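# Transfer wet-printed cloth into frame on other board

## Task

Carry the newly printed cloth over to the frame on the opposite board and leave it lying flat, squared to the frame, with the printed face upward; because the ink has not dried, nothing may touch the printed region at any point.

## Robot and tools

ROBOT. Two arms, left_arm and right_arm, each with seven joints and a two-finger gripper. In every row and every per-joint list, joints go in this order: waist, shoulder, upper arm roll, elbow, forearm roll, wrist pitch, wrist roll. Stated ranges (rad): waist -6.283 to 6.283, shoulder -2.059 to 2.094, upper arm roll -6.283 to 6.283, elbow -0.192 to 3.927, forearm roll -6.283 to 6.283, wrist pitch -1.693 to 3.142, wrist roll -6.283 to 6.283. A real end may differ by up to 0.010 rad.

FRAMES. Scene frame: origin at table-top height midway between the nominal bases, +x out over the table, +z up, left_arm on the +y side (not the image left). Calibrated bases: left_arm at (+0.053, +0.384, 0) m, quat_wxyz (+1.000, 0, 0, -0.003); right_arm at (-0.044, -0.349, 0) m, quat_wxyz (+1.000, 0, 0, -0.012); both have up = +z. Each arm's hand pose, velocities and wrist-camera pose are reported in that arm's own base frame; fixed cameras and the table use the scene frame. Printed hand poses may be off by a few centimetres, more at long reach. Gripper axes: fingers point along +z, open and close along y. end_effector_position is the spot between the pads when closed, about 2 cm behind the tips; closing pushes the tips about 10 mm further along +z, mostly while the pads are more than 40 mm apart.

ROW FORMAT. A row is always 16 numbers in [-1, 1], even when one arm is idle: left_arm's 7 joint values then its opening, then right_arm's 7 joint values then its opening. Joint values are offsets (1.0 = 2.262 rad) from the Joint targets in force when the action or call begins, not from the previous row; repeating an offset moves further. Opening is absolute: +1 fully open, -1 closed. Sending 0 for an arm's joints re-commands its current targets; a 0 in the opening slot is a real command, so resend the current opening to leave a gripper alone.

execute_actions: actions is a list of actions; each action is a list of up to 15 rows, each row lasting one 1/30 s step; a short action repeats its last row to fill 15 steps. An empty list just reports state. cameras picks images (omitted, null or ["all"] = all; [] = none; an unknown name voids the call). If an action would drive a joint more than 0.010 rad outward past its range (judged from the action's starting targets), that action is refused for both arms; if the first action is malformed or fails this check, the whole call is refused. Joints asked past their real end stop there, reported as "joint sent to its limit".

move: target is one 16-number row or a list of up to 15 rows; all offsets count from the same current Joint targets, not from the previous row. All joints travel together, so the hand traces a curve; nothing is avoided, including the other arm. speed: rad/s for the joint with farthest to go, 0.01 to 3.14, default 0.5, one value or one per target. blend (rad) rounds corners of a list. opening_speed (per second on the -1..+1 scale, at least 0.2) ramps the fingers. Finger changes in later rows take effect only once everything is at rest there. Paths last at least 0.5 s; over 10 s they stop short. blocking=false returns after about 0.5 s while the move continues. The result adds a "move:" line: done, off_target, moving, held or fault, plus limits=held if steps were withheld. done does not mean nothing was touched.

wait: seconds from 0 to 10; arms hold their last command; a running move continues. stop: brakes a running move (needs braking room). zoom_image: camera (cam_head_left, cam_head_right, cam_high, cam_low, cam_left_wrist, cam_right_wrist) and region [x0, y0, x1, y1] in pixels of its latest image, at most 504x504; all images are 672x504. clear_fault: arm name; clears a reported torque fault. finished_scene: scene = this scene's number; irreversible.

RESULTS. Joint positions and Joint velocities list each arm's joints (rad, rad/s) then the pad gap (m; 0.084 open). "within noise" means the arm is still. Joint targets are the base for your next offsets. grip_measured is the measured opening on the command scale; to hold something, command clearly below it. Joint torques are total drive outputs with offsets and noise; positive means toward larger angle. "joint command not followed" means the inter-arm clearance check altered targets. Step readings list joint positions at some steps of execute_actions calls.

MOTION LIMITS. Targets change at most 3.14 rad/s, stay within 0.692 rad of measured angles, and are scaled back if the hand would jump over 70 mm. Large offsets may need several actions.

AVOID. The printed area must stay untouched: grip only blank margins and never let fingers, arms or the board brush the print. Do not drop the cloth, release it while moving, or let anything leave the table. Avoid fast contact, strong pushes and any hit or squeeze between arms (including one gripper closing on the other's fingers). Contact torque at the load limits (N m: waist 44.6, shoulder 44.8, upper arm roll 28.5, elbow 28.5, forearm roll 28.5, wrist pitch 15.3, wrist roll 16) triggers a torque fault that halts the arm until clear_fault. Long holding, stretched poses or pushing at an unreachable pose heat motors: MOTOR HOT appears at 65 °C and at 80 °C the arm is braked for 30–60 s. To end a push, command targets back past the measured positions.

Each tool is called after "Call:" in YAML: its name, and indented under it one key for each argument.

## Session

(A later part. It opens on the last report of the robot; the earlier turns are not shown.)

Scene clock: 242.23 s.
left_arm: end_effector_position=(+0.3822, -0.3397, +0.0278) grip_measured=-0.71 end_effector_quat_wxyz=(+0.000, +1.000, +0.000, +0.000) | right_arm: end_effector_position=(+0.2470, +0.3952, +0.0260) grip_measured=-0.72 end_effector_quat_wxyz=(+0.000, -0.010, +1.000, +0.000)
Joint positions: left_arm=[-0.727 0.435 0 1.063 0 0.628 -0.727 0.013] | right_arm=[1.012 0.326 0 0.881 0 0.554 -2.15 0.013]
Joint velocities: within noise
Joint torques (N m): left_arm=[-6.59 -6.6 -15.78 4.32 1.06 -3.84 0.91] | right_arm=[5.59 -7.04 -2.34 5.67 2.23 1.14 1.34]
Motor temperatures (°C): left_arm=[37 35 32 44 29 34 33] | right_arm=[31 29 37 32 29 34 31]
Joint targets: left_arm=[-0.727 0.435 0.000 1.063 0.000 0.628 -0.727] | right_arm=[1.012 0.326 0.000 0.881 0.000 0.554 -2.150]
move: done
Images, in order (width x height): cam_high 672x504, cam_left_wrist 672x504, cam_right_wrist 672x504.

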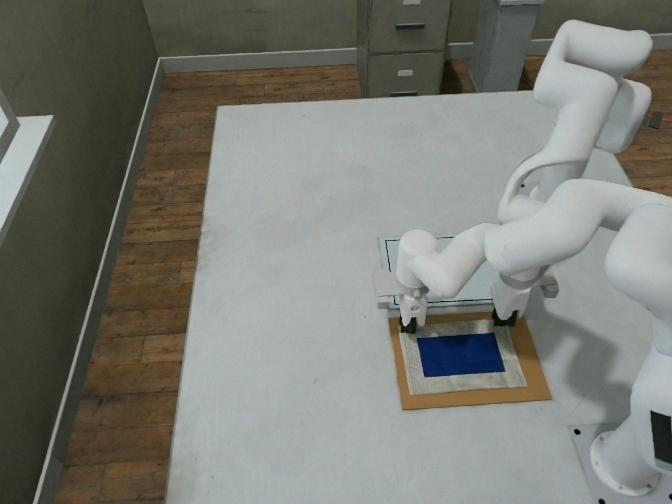

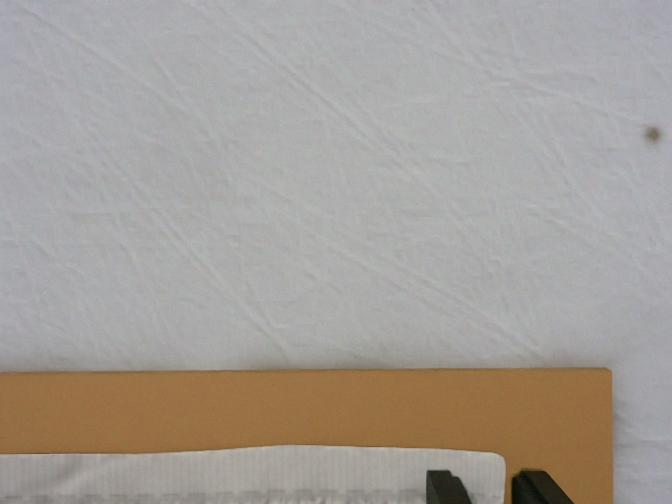

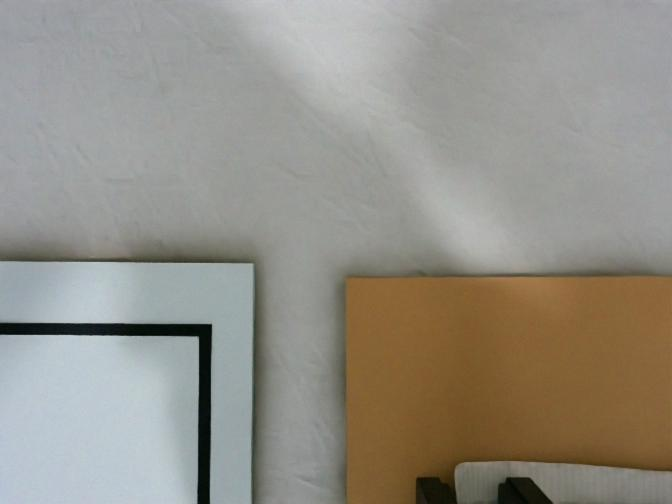

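Call:
move:
  target: [0,0,0,0,0,0,0,-1,0,0,0,0,0,0,0,-1]
  speed: 0.1
  opening_speed: 0.25
  cameras: ["cam_high","cam_low","cam_left_wrist","cam_right_wrist"]

Call:
zoom_image:
  camera: "cam_high"
  region: [380, 280, 560, 410]

Call:
zoom_image:
  camera: "cam_low"
  region: [240, 220, 370, 270]

Scene clock: 246.50 s.
left_arm: end_effector_position=(+0.3821, -0.3398, +0.0278) grip_measured=-0.92 end_effector_quat_wxyz=(+0.000, +1.000, +0.000, +0.000) | right_arm: end_effector_position=(+0.2470, +0.3952, +0.0259) grip_measured=-1.00 end_effector_quat_wxyz=(+0.000, -0.010, +1.000, +0.000)
Joint positions: left_arm=[-0.727 0.435 0 1.063 0 0.628 -0.727 0.004] | right_arm=[1.012 0.326 0 0.881 0 0.554 -2.15 0]
Joint velocities: within noise
Joint torques (N m): left_arm=[-4.89 -6.17 -11.97 4.35 0.97 -1.9 0.63] | right_arm=[-1.86 -9.14 -1.32 6.33 2.41 1.17 1.07]
Motor temperatures (°C): left_arm=[37 35 33 43 29 34 33] | right_arm=[31 29 37 32 29 34 31]
Joint targets: left_arm=[-0.727 0.435 0.000 1.063 0.000 0.628 -0.727] | right_arm=[1.012 0.326 0.000 0.881 0.000 0.554 -2.150]
move: done
Images, in order (width x height): cam_high 672x504, cam_low 672x504, cam_left_wrist 672x504, cam_right_wrist 672x504.

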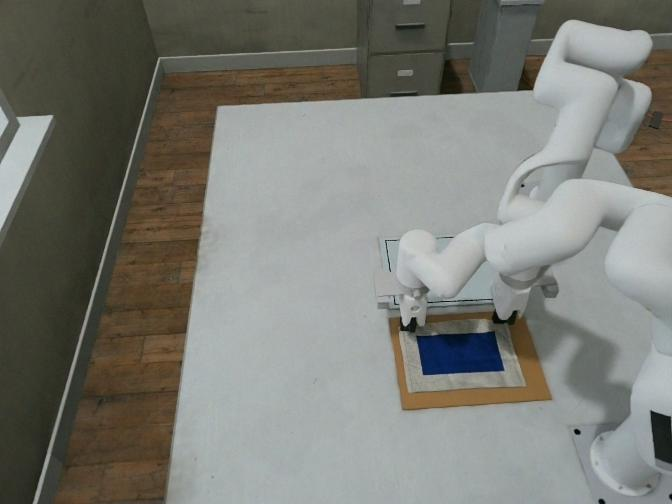

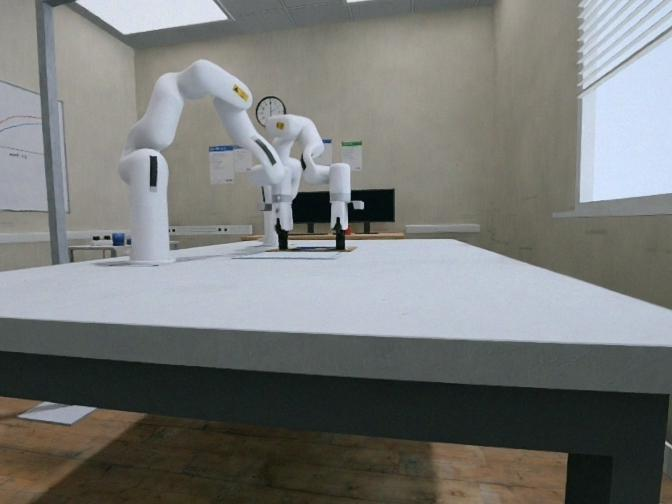

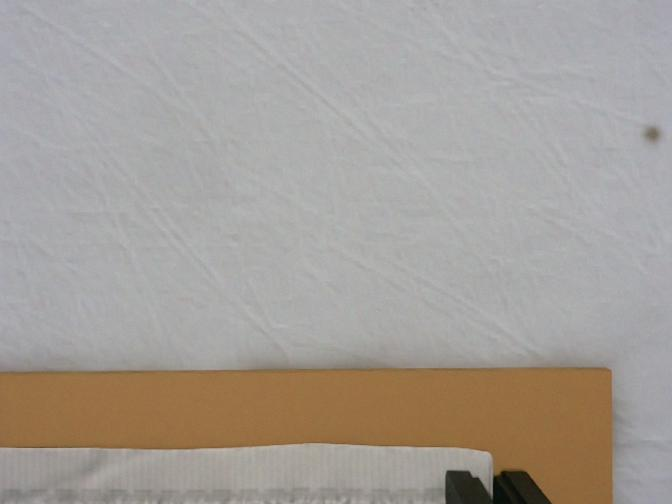

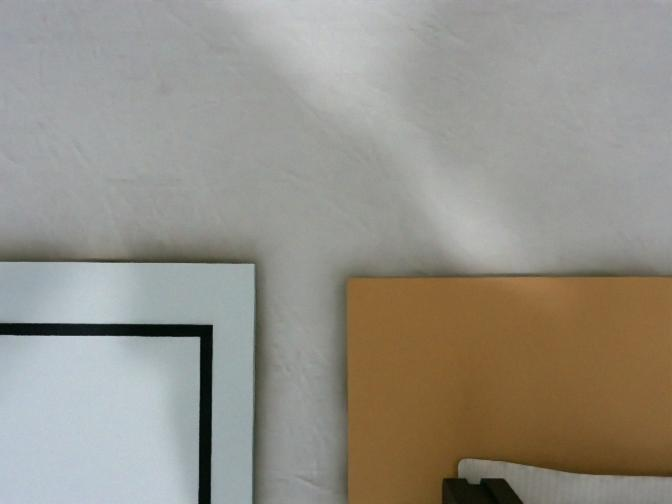

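Scaled by 2.800 from the camera's 672x504 image, which has a finer 960x720 frame.

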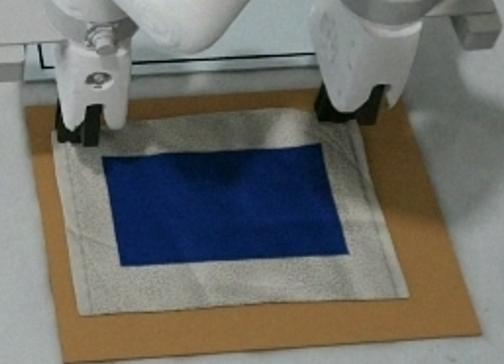

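Scaled by 3.877 from the camera's 672x504 image, which has a finer 960x720 frame.

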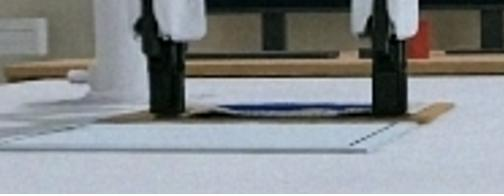

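Call:
move:
  target:
    - [0,0,0,0,0,0,0,-1,0,-0.01273,0,0.00133,0,0.01406,0,-1]
    - [0,0,0,0,0,0,0,-1,0.00199,-0.03784,0,-0.03836,0,-0.04449,0.00199,-0.4]
  speed: 0.15
  cameras: ["cam_low","cam_left_wrist","cam_right_wrist"]

Call:
zoom_image:
  camera: "cam_low"
  region: [240, 220, 370, 270]

Scene clock: 274.33 s.
left_arm: end_effector_position=(+0.3821, -0.3398, +0.0278) grip_measured=-0.92 end_effector_quat_wxyz=(+0.000, +1.000, +0.000, +0.000) | right_arm: end_effector_position=(+0.2460, +0.3976, +0.0458) grip_measured=-0.42 end_effector_quat_wxyz=(+0.027, -0.010, +0.999, +0.042)
Joint positions: left_arm=[-0.727 0.435 0 1.063 0 0.628 -0.727 0.004] | right_arm=[1.017 0.241 0 0.794 0 0.454 -2.145 0.026]
Joint velocities: within noise
Joint torques (N m): left_arm=[-2.06 -14.06 -6.05 4.43 0.6 -0.06 0.31] | right_arm=[9.95 -18.01 0.06 10.68 2.41 -2.58 2.11]
Motor temperatures (°C): left_arm=[37 35 32 42 29 34 33] | right_arm=[31 29 37 32 29 33 31]
Joint targets: left_arm=[-0.727 0.435 0.000 1.063 0.000 0.628 -0.727] | right_arm=[1.017 0.241 0.000 0.794 0.000 0.454 -2.145]
move: done
Images, in order (width x height): cam_low 672x504, cam_left_wrist 672x504, cam_right_wrist 672x504.

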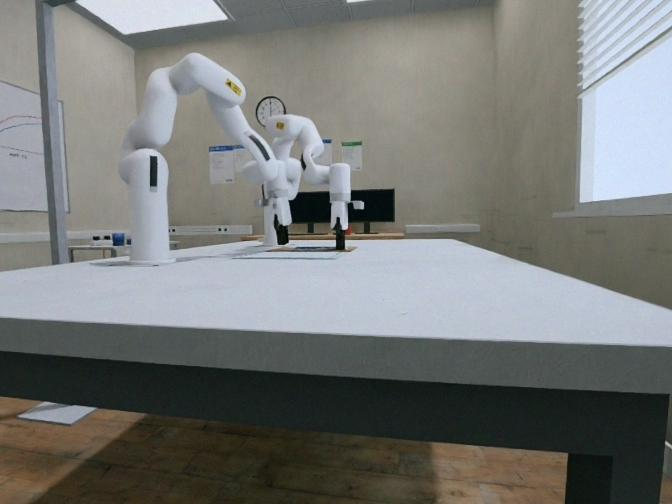

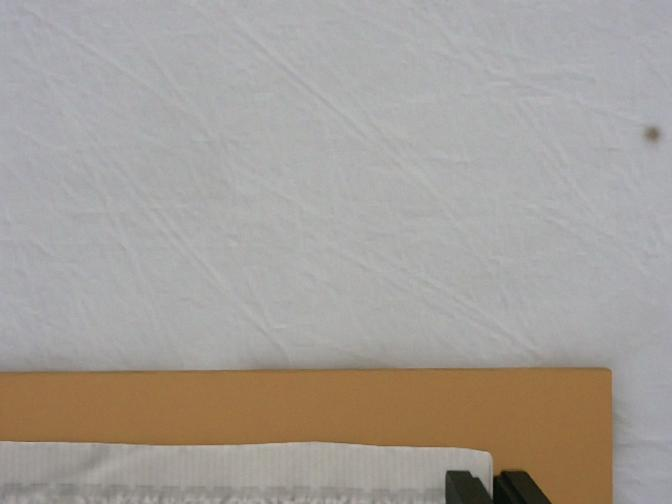

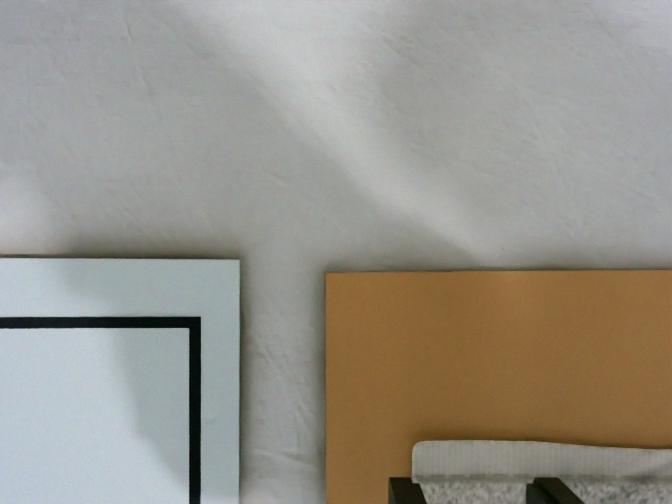

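Scaled by 3.877 from the camera's 672x504 image, which has a finer 960x720 frame.

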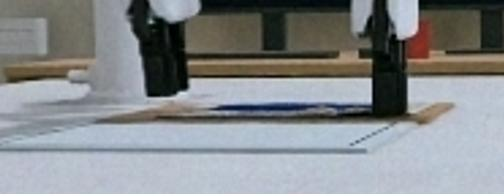

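Call:
move:
  target: [0,0,0,0,0,0,0,-1,-0.00035,0.01399,0,-0.00823,0,-0.02246,-0.0002,-0.4]
  speed: 0.1
  cameras: ["cam_low","cam_right_wrist"]

Call:
zoom_image:
  camera: "cam_low"
  region: [240, 220, 370, 270]

Call:
zoom_image:
  camera: "cam_right_wrist"
  region: [340, 400, 672, 504]

Scene clock: 290.27 s.
left_arm: end_effector_position=(+0.3821, -0.3398, +0.0278) grip_measured=-0.92 end_effector_quat_wxyz=(+0.000, +1.000, +0.000, +0.000) | right_arm: end_effector_position=(+0.2441, +0.3938, +0.0299) grip_measured=-0.42 end_effector_quat_wxyz=(+0.027, -0.010, +0.999, +0.042)
Joint positions: left_arm=[-0.727 0.435 0 1.063 0 0.628 -0.727 0.004] | right_arm=[1.016 0.272 0 0.776 0 0.403 -2.146 0.026]
Joint velocities: within noise
Joint torques (N m): left_arm=[-2.08 -13.9 -6.49 4.38 0.57 -0.28 0.03] | right_arm=[-9.84 -11.16 0.03 10.02 2.38 -2.72 -2.08]
Motor temperatures (°C): left_arm=[37 35 32 41 29 34 33] | right_arm=[31 30 37 32 29 34 31]
Joint targets: left_arm=[-0.727 0.435 0.000 1.063 0.000 0.628 -0.727] | right_arm=[1.016 0.272 0.000 0.776 0.000 0.403 -2.146]
move: done
Images, in order (width x height): cam_low 672x504, cam_right_wrist 672x504.

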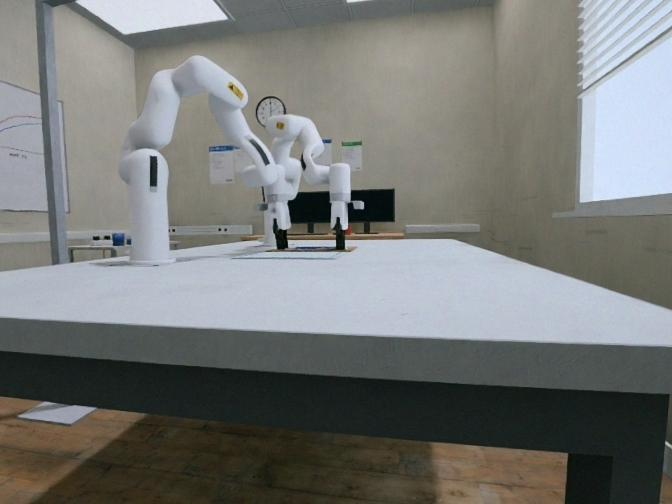

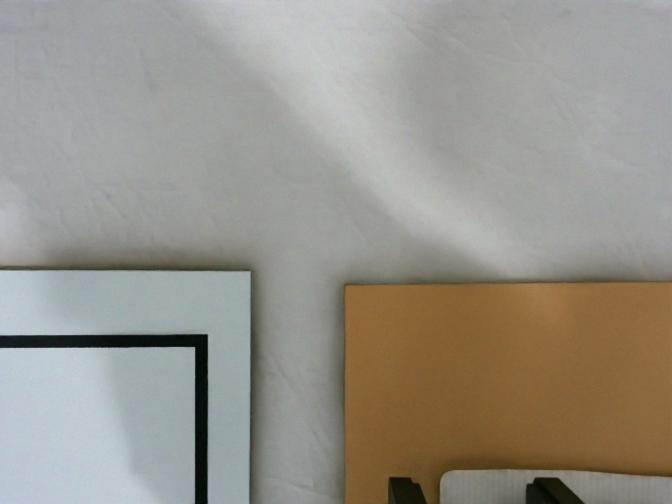

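Scaled by 3.877 from the camera's 672x504 image, which has a finer 960x720 frame.

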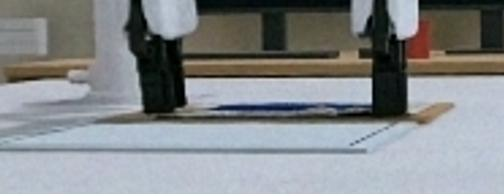

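Scaled by 1.518 from the camera's 672x504 image, which has a finer 960x720 frame.

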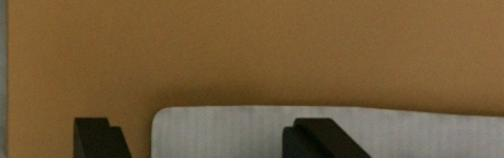

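Call:
move:
  target: [0,0,0,0,0,0,0,-1,0,0.00237,0,-0.0001,0,-0.00248,0,-0.4]
  speed: 0.05
  cameras: []

Call:
move:
  target: [0,0,0,0,0,0,0,-1,0,0.00119,0,-0.00005,0,-0.00124,0,-0.4]
  speed: 0.05
  cameras: ["cam_right_wrist"]

Scene clock: 293.53 s.
left_arm: end_effector_position=(+0.3821, -0.3398, +0.0278) grip_measured=-0.92 end_effector_quat_wxyz=(+0.000, +1.000, +0.000, +0.000) | right_arm: end_effector_position=(+0.2441, +0.3938, +0.0279) grip_measured=-0.42 end_effector_quat_wxyz=(+0.027, -0.010, +0.999, +0.042)
Joint positions: left_arm=[-0.727 0.435 0 1.063 0 0.628 -0.727 0.004] | right_arm=[1.016 0.278 0 0.775 0 0.397 -2.146 0.026]
Joint velocities: within noise
Joint torques (N m): left_arm=[-2.14 -13.55 -6.32 4.46 0.64 -0.49 -0.13] | right_arm=[-9.47 -11.25 0.08 10 2.43 -2.68 -2.11]
Motor temperatures (°C): left_arm=[37 35 32 41 29 34 33] | right_arm=[31 29 37 32 29 34 31]
Joint targets: left_arm=[-0.727 0.435 0.000 1.063 0.000 0.628 -0.727] | right_arm=[1.016 0.278 0.000 0.775 0.000 0.397 -2.146]
move: done
No camera images: "cameras" was empty.

Scene clock: 294.23 s.
left_arm: end_effector_position=(+0.3821, -0.3398, +0.0278) grip_measured=-0.92 end_effector_quat_wxyz=(+0.000, +1.000, +0.000, +0.000) | right_arm: end_effector_position=(+0.2441, +0.3938, +0.0269) grip_measured=-0.42 end_effector_quat_wxyz=(+0.027, -0.010, +0.999, +0.042)
Joint positions: left_arm=[-0.727 0.435 0 1.063 0 0.628 -0.727 0.004] | right_arm=[1.016 0.28 0 0.775 0 0.394 -2.146 0.026]
Joint velocities: within noise
Joint torques (N m): left_arm=[-1.99 -13.71 -6.39 4.31 0.54 -0.57 -0.14] | right_arm=[-9.24 -11.18 -0.08 9.97 2.35 -2.71 -2.08]
Motor temperatures (°C): left_arm=[37 35 32 41 29 34 33] | right_arm=[31 29 37 32 29 34 31]
Joint targets: left_arm=[-0.727 0.435 0.000 1.063 0.000 0.628 -0.727] | right_arm=[1.016 0.280 0.000 0.775 0.000 0.394 -2.146]
move: done
Images, in order (width x height): cam_right_wrist 672x504.

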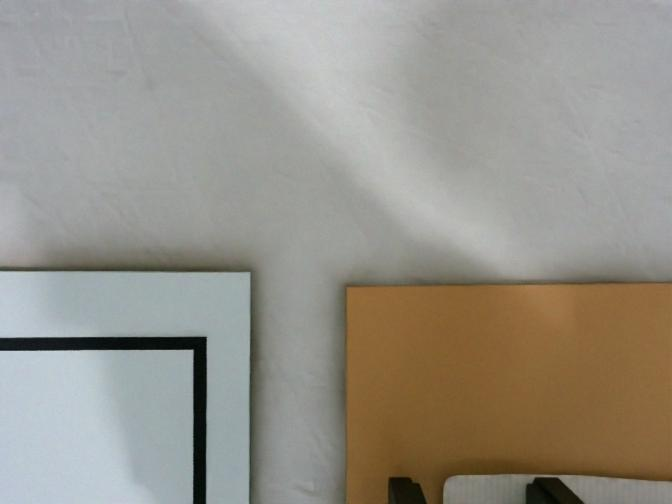

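Call:
move:
  target: [0,0,0,0,0,0,0,-1,0,0.00119,0,-0.00005,0,-0.00124,0,-0.4]
  speed: 0.05
  cameras: []

Call:
move:
  target: [0,0,0,0,0,0,0,-1,0,0.00119,0,-0.00005,0,-0.00124,0,-0.4]
  speed: 0.05
  cameras: ["cam_right_wrist"]

Scene clock: 297.43 s.
left_arm: end_effector_position=(+0.3821, -0.3398, +0.0278) grip_measured=-0.92 end_effector_quat_wxyz=(+0.000, +1.000, +0.000, +0.000) | right_arm: end_effector_position=(+0.2441, +0.3938, +0.0259) grip_measured=-0.42 end_effector_quat_wxyz=(+0.027, -0.010, +0.999, +0.043)
Joint positions: left_arm=[-0.727 0.435 0 1.063 0 0.628 -0.727 0.004] | right_arm=[1.016 0.283 0 0.775 0 0.392 -2.146 0.026]
Joint velocities: within noise
Joint torques (N m): left_arm=[-2.16 -13.58 -6.72 4.33 0.29 -0.7 -0.39] | right_arm=[-8.87 -10.5 0.02 9.4 2.37 -2.55 -1.97]
Motor temperatures (°C): left_arm=[37 35 32 41 29 34 33] | right_arm=[31 29 37 32 29 34 31]
Joint targets: left_arm=[-0.727 0.435 0.000 1.063 0.000 0.628 -0.727] | right_arm=[1.016 0.283 0.000 0.775 0.000 0.392 -2.146]
move: done
No camera images: "cameras" was empty.

Scene clock: 298.13 s.
left_arm: end_effector_position=(+0.3821, -0.3398, +0.0278) grip_measured=-0.92 end_effector_quat_wxyz=(+0.000, +1.000, +0.000, +0.000) | right_arm: end_effector_position=(+0.2441, +0.3938, +0.0250) grip_measured=-0.42 end_effector_quat_wxyz=(+0.027, -0.010, +0.999, +0.043)
Joint positions: left_arm=[-0.727 0.435 0 1.063 0 0.628 -0.727 0.004] | right_arm=[1.016 0.286 0 0.775 0 0.389 -2.146 0.026]
Joint velocities: within noise
Joint torques (N m): left_arm=[-2.05 -13.49 -6.71 4.24 0.43 -0.82 -0.37] | right_arm=[-8.63 -3.85 0.09 6.21 2.28 -1.86 -1.96]
Motor temperatures (°C): left_arm=[37 35 32 41 29 34 33] | right_arm=[31 29 37 32 29 34 31]
Joint targets: left_arm=[-0.727 0.435 0.000 1.063 0.000 0.628 -0.727] | right_arm=[1.016 0.286 0.000 0.775 0.000 0.389 -2.146]
move: done
Images, in order (width x height): cam_right_wrist 672x504.

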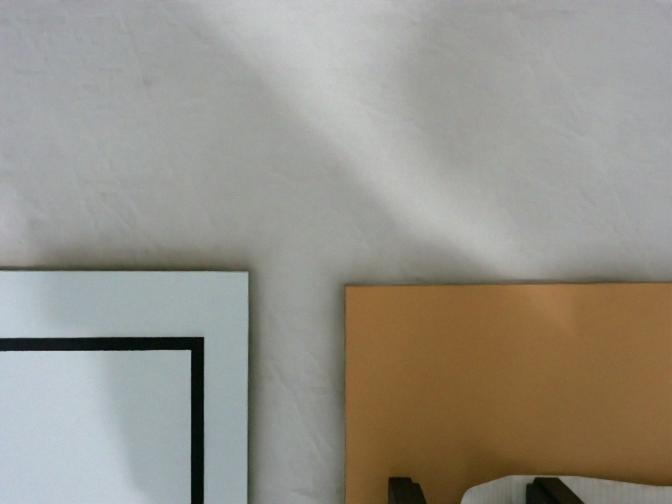

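Call:
move:
  target:
    - [0,0,0,0,0,0,0,-1,0,0.0006,0,-0.00003,0,-0.00062,0,-0.4]
    - [0,0,0,0,0,0,0,-1,0,0.0006,0,-0.00003,0,-0.00062,0,-0.7]
  speed: 0.05
  opening_speed: 0.25
  cameras: ["cam_right_wrist"]

Call:
move:
  target: [0,0,0,0,0,0,0,-1,0,0,0,0,0,0,0,-1]
  speed: 0.05
  opening_speed: 0.25
  cameras: ["cam_low","cam_high","cam_left_wrist","cam_right_wrist"]

Call:
zoom_image:
  camera: "cam_high"
  region: [380, 280, 560, 410]

Call:
zoom_image:
  camera: "cam_right_wrist"
  region: [340, 400, 672, 504]

Scene clock: 303.80 s.
left_arm: end_effector_position=(+0.3821, -0.3398, +0.0278) grip_measured=-0.92 end_effector_quat_wxyz=(+0.000, +1.000, +0.000, +0.000) | right_arm: end_effector_position=(+0.2441, +0.3938, +0.0244) grip_measured=-0.71 end_effector_quat_wxyz=(+0.027, -0.010, +0.999, +0.043)
Joint positions: left_arm=[-0.727 0.435 0 1.063 0 0.628 -0.727 0.004] | right_arm=[1.016 0.287 0 0.775 0 0.387 -2.146 0.013]
Joint velocities: within noise
Joint torques (N m): left_arm=[-2.41 -13.33 -6.9 4.34 0.36 -1.02 -0.67] | right_arm=[-8 -1.1 -3.4 -6.49 2.31 4.23 -1.87]
Motor temperatures (°C): left_arm=[37 35 32 41 29 34 33] | right_arm=[31 29 37 32 29 34 31]
Joint targets: left_arm=[-0.727 0.435 0.000 1.063 0.000 0.628 -0.727] | right_arm=[1.016 0.287 0.000 0.775 0.000 0.387 -2.146]
move: done
Images, in order (width x height): cam_right_wrist 672x504.

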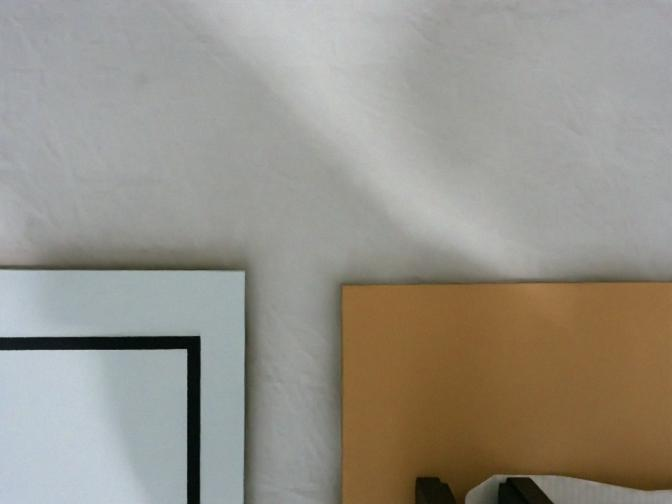

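Scene clock: 305.20 s.
left_arm: end_effector_position=(+0.3821, -0.3398, +0.0278) grip_measured=-0.92 end_effector_quat_wxyz=(+0.000, +1.000, +0.000, +0.000) | right_arm: end_effector_position=(+0.2440, +0.3937, +0.0243) grip_measured=-0.93 end_effector_quat_wxyz=(+0.027, -0.010, +0.999, +0.042)
Joint positions: left_arm=[-0.727 0.435 0 1.063 0 0.628 -0.727 0.004] | right_arm=[1.016 0.287 0 0.775 0 0.387 -2.146 0.003]
Joint velocities: within noise
Joint torques (N m): left_arm=[-2.46 -13.33 -7.23 4.1 0.12 -1.19 -0.73] | right_arm=[-7.75 -5.47 -4.11 -7.52 2.39 4.8 -1.89]
Motor temperatures (°C): left_arm=[37 35 32 41 29 34 33] | right_arm=[31 29 37 32 29 34 31]
Joint targets: left_arm=[-0.727 0.435 0.000 1.063 0.000 0.628 -0.727] | right_arm=[1.016 0.287 0.000 0.775 0.000 0.387 -2.146]
move: done
Images, in order (width x height): cam_high 672x504, cam_low 672x504, cam_left_wrist 672x504, cam_right_wrist 672x504.

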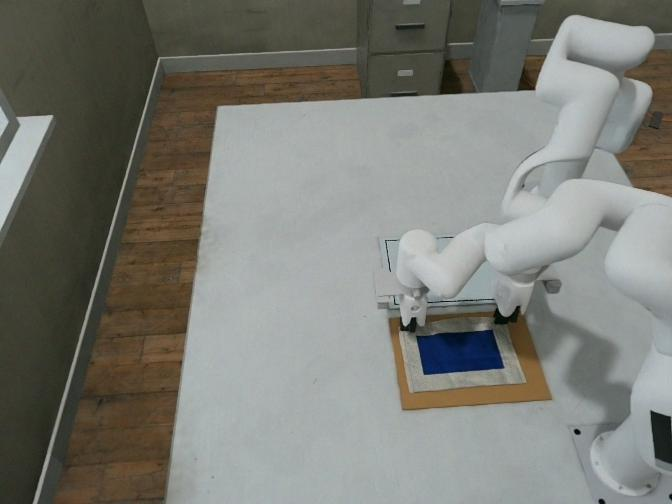

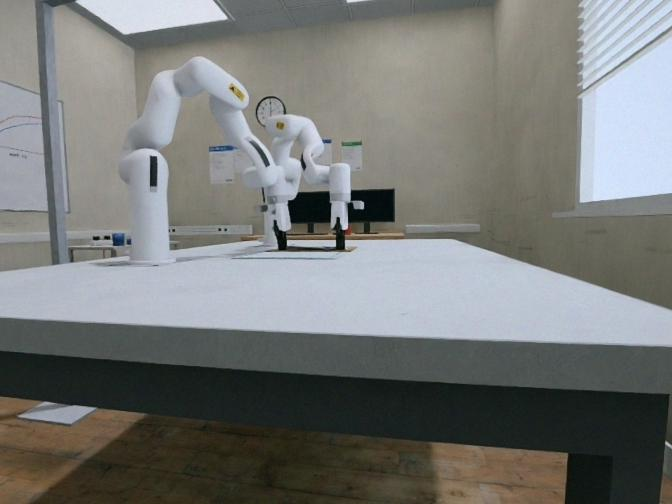

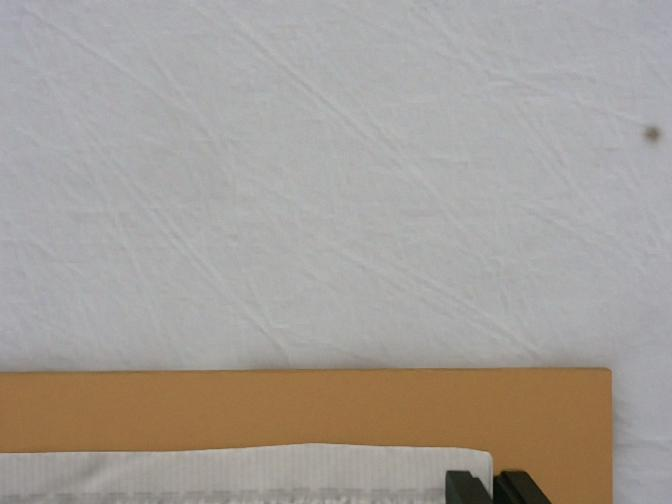

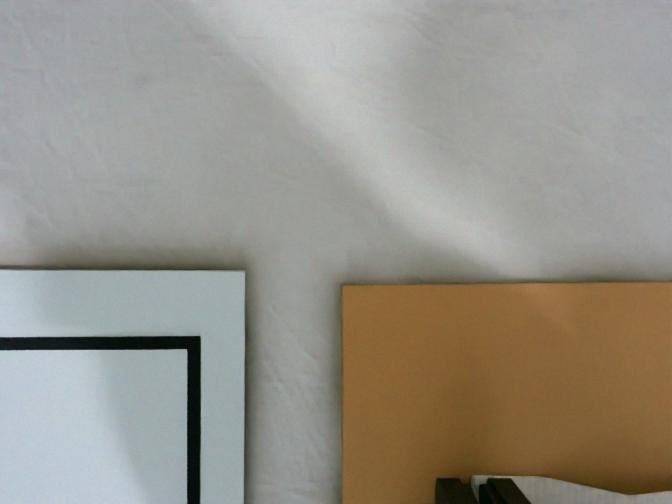

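Scaled by 2.800 from the camera's 672x504 image, which has a finer 960x720 frame.

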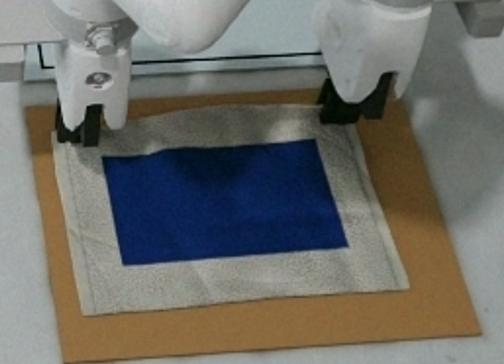

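Scaled by 1.518 from the camera's 672x504 image, which has a finer 960x720 frame.

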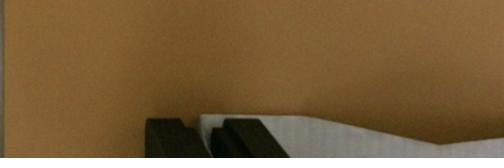

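Call:
move:
  target: [0,-0.02123,0,0.00225,0,0.02353,0,-1,0,-0.0279,0,0.0012,0,0.02924,0,-1]
  speed: 0.04
  cameras: ["cam_low","cam_high","cam_left_wrist","cam_right_wrist"]

Call:
zoom_image:
  camera: "cam_high"
  region: [380, 280, 560, 410]

Call:
zoom_image:
  camera: "cam_low"
  region: [240, 220, 370, 270]

Scene clock: 313.87 s.
left_arm: end_effector_position=(+0.3821, -0.3398, +0.0501) grip_measured=-0.94 end_effector_quat_wxyz=(+0.000, +1.000, +0.000, +0.000) | right_arm: end_effector_position=(+0.2440, +0.3936, +0.0478) grip_measured=-0.93 end_effector_quat_wxyz=(+0.027, -0.010, +0.999, +0.042)
Joint positions: left_arm=[-0.727 0.387 0 1.068 0 0.681 -0.727 0.003] | right_arm=[1.016 0.224 0 0.778 0 0.453 -2.146 0.003]
Joint velocities: within noise
Joint torques (N m): left_arm=[-2.28 -39.96 3.16 16.02 -0.05 0.02 -0.96] | right_arm=[-7.09 -17.98 0.85 16.79 2.32 0.37 -1.7]
Motor temperatures (°C): left_arm=[37 35 32 41 29 34 33] | right_arm=[31 29 37 32 29 35 31]
Joint targets: left_arm=[-0.727 0.387 0.000 1.068 0.000 0.681 -0.727] | right_arm=[1.016 0.224 0.000 0.778 0.000 0.453 -2.146]
move: done
Images, in order (width x height): cam_high 672x504, cam_low 672x504, cam_left_wrist 672x504, cam_right_wrist 672x504.

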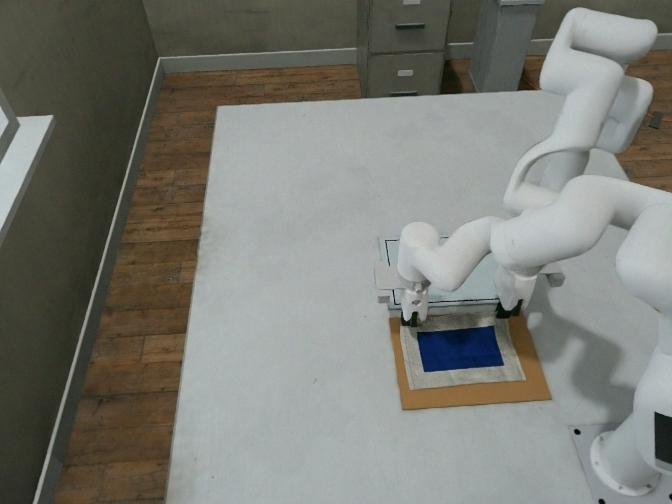

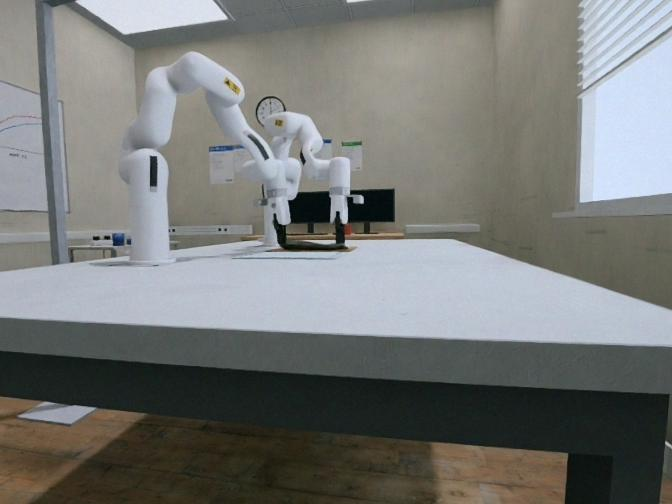

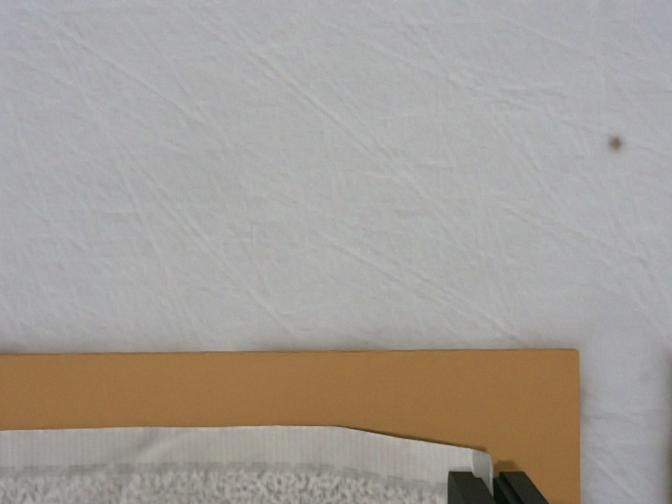

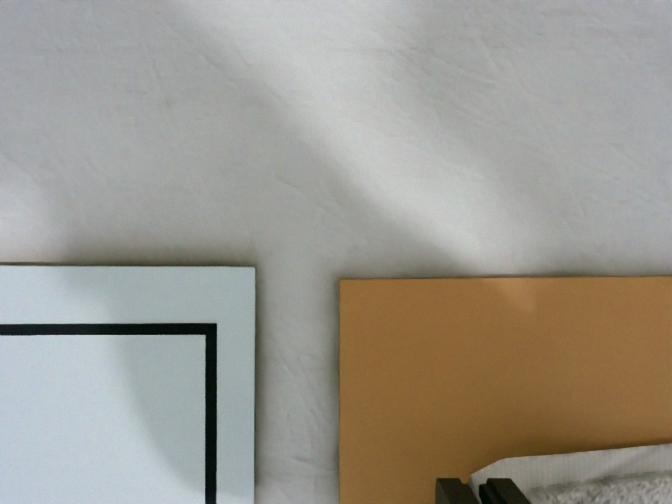

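Scaled by 2.800 from the camera's 672x504 image, which has a finer 960x720 frame.

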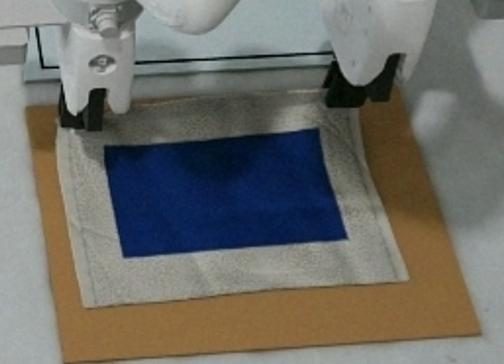

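Scaled by 3.877 from the camera's 672x504 image, which has a finer 960x720 frame.

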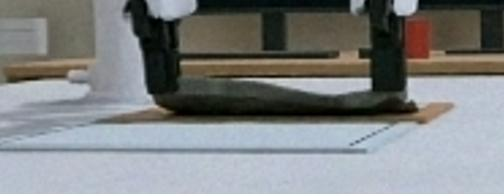

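Call:
move:
  target:
    - [0,-0.01318,0,0.0032,0,0.01639,0,-1,0,-0.01674,0,0.00223,0,0.01901,0,-1]
    - [-0.03873,0.03583,0,0.08017,0,0.04434,-0.03873,-1,-0.03206,-0.07467,0,-0.07141,0,0.01434,-0.03117,-1]
  speed: 0.07
  blend: 0.01
  cameras: ["cam_low","cam_high","cam_left_wrist","cam_right_wrist"]

Call:
zoom_image:
  camera: "cam_high"
  region: [380, 260, 560, 410]

Call:
zoom_image:
  camera: "cam_low"
  region: [220, 220, 370, 270]

Scene clock: 365.73 s.
left_arm: end_effector_position=(+0.3785, -0.4011, +0.0651) grip_measured=-0.94 end_effector_quat_wxyz=(+0.000, +1.000, +0.000, +0.000) | right_arm: end_effector_position=(+0.2413, +0.3328, +0.0629) grip_measured=-0.93 end_effector_quat_wxyz=(+0.022, -0.009, +0.999, +0.030)
Joint positions: left_arm=[-0.814 0.468 0 1.25 0 0.781 -0.814 0.003] | right_arm=[0.944 0.055 0 0.616 0 0.486 -2.216 0.003]
Joint velocities: within noise
Joint torques (N m): left_arm=[-2.78 -30.36 3.3 16.48 -0.14 -0.05 -2.26] | right_arm=[-9.92 -15.39 0.8 10.6 2.24 -2.64 -2.1]
Motor temperatures (°C): left_arm=[37 36 32 46 29 34 33] | right_arm=[31 30 37 35 29 33 30]
Joint targets: left_arm=[-0.814 0.468 0.000 1.250 0.000 0.781 -0.814] | right_arm=[0.944 0.055 0.000 0.616 0.000 0.486 -2.216]
move: done
Images, in order (width x height): cam_high 672x504, cam_low 672x504, cam_left_wrist 672x504, cam_right_wrist 672x504.

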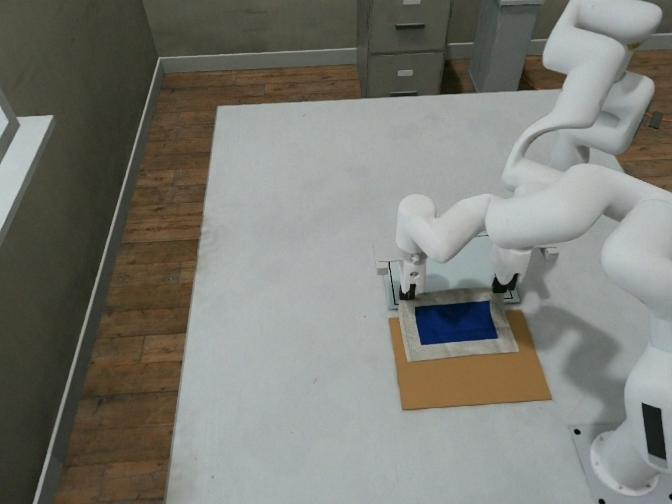

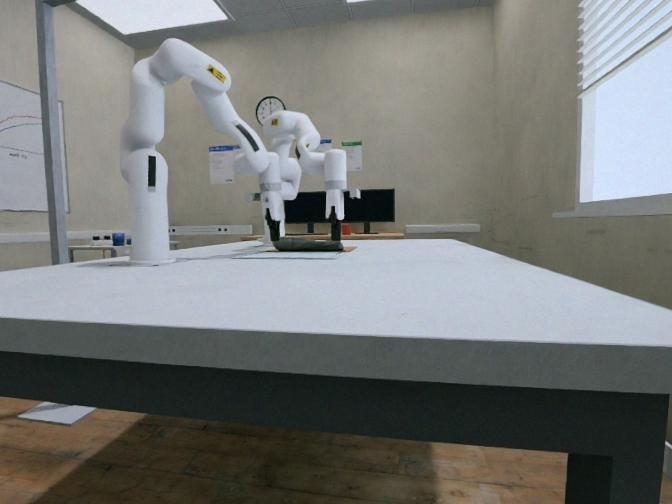

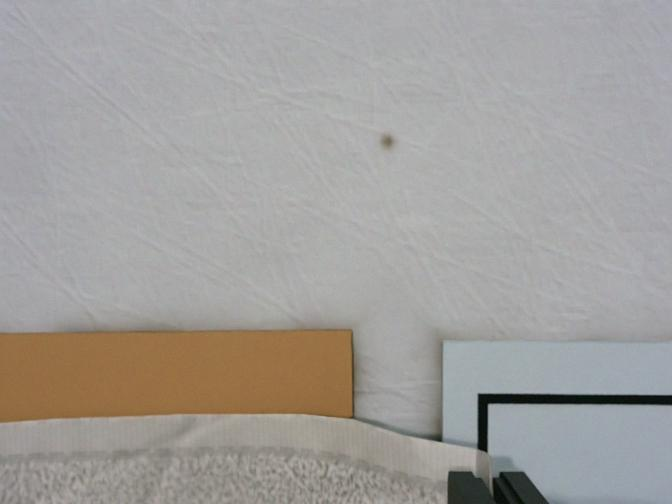

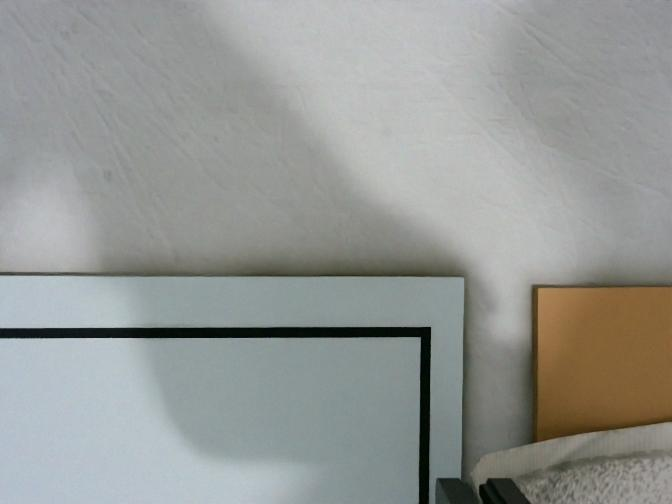

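Scaled by 2.800 from the camera's 672x504 image, which has a finer 960x720 frame.

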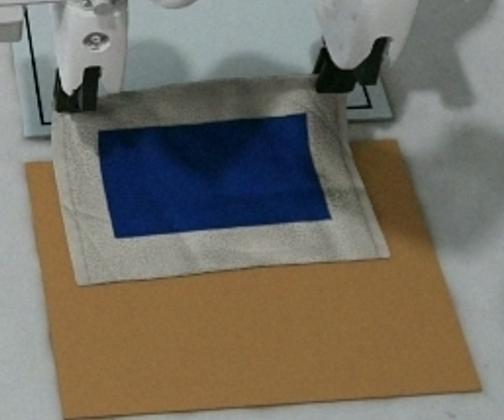

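Scaled by 3.360 from the camera's 672x504 image, which has a finer 960x720 frame.

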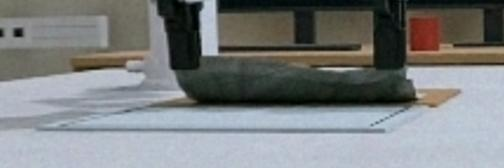

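Call:
move:
  target:
    - [-0.03337,0.05698,0,0.09335,0,0.03637,-0.03337,-1,-0.04109,-0.05847,0,-0.06603,0,0.0035,-0.04023,-1]
    - [-0.06205,0.12587,0,0.21056,0,0.08469,-0.06205,-1,-0.09459,-0.11762,0,-0.12369,0,0.01604,-0.09284,-1]
  speed: 0.08
  blend: 0.02
  cameras: ["cam_low","cam_high","cam_left_wrist","cam_right_wrist"]

Call:
zoom_image:
  camera: "cam_high"
  region: [370, 230, 550, 380]

Call:
zoom_image:
  camera: "cam_low"
  region: [220, 220, 370, 270]

Scene clock: 376.17 s.
left_arm: end_effector_position=(+0.3707, -0.5237, +0.0651) grip_measured=-0.94 end_effector_quat_wxyz=(+0.000, +1.000, +0.000, +0.000) | right_arm: end_effector_position=(+0.2361, +0.2111, +0.0629) grip_measured=-0.93 end_effector_quat_wxyz=(+0.009, -0.007, +1.000, +0.008)
Joint positions: left_arm=[-0.955 0.752 0 1.726 0 0.973 -0.955 0.003] | right_arm=[0.73 -0.211 0 0.336 0 0.522 -2.426 0.003]
Joint velocities: within noise
Joint torques (N m): left_arm=[-2.33 -37.75 -1.34 17.89 -0.58 0.02 -2.24] | right_arm=[-9.89 -10.98 0.72 10.37 2.27 0.4 -2.16]
Motor temperatures (°C): left_arm=[37 36 32 47 29 33 33] | right_arm=[31 30 37 34 29 33 30]
Joint targets: left_arm=[-0.955 0.752 0.000 1.726 0.000 0.973 -0.955] | right_arm=[0.730 -0.211 0.000 0.336 0.000 0.522 -2.426]
move: done
Images, in order (width x height): cam_high 672x504, cam_low 672x504, cam_left_wrist 672x504, cam_right_wrist 672x504.

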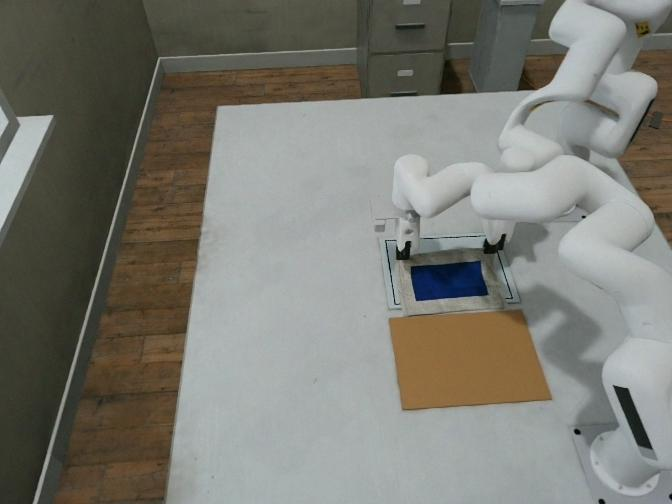

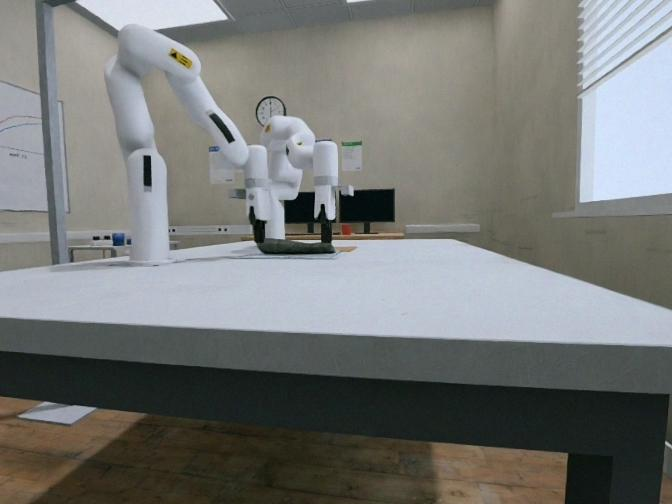

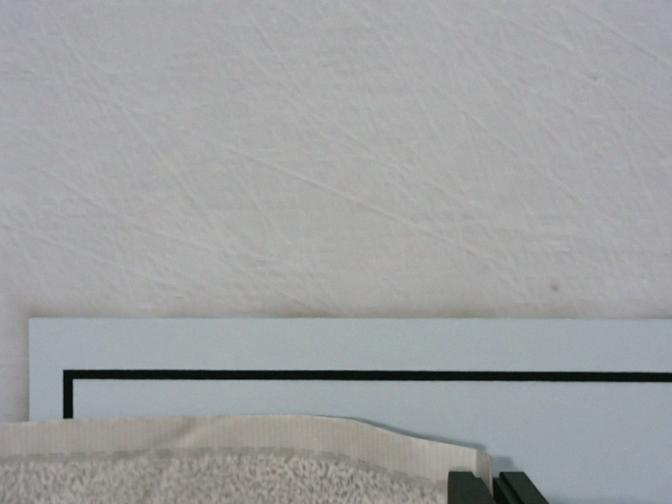

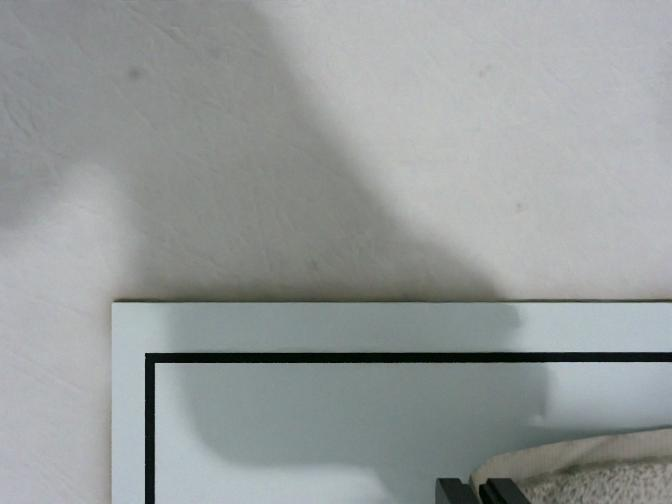

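Scaled by 2.800 from the camera's 672x504 image, which has a finer 960x720 frame.

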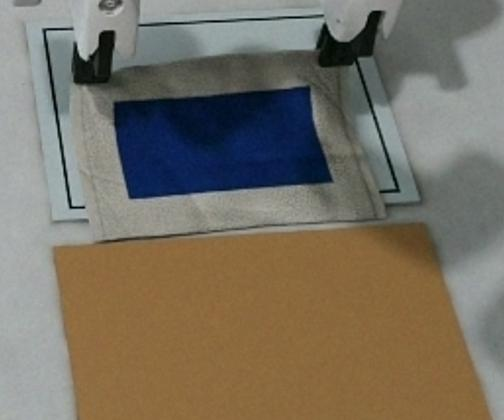

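Scaled by 3.360 from the camera's 672x504 image, which has a finer 960x720 frame.

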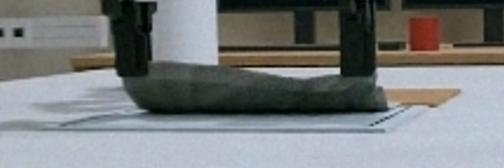

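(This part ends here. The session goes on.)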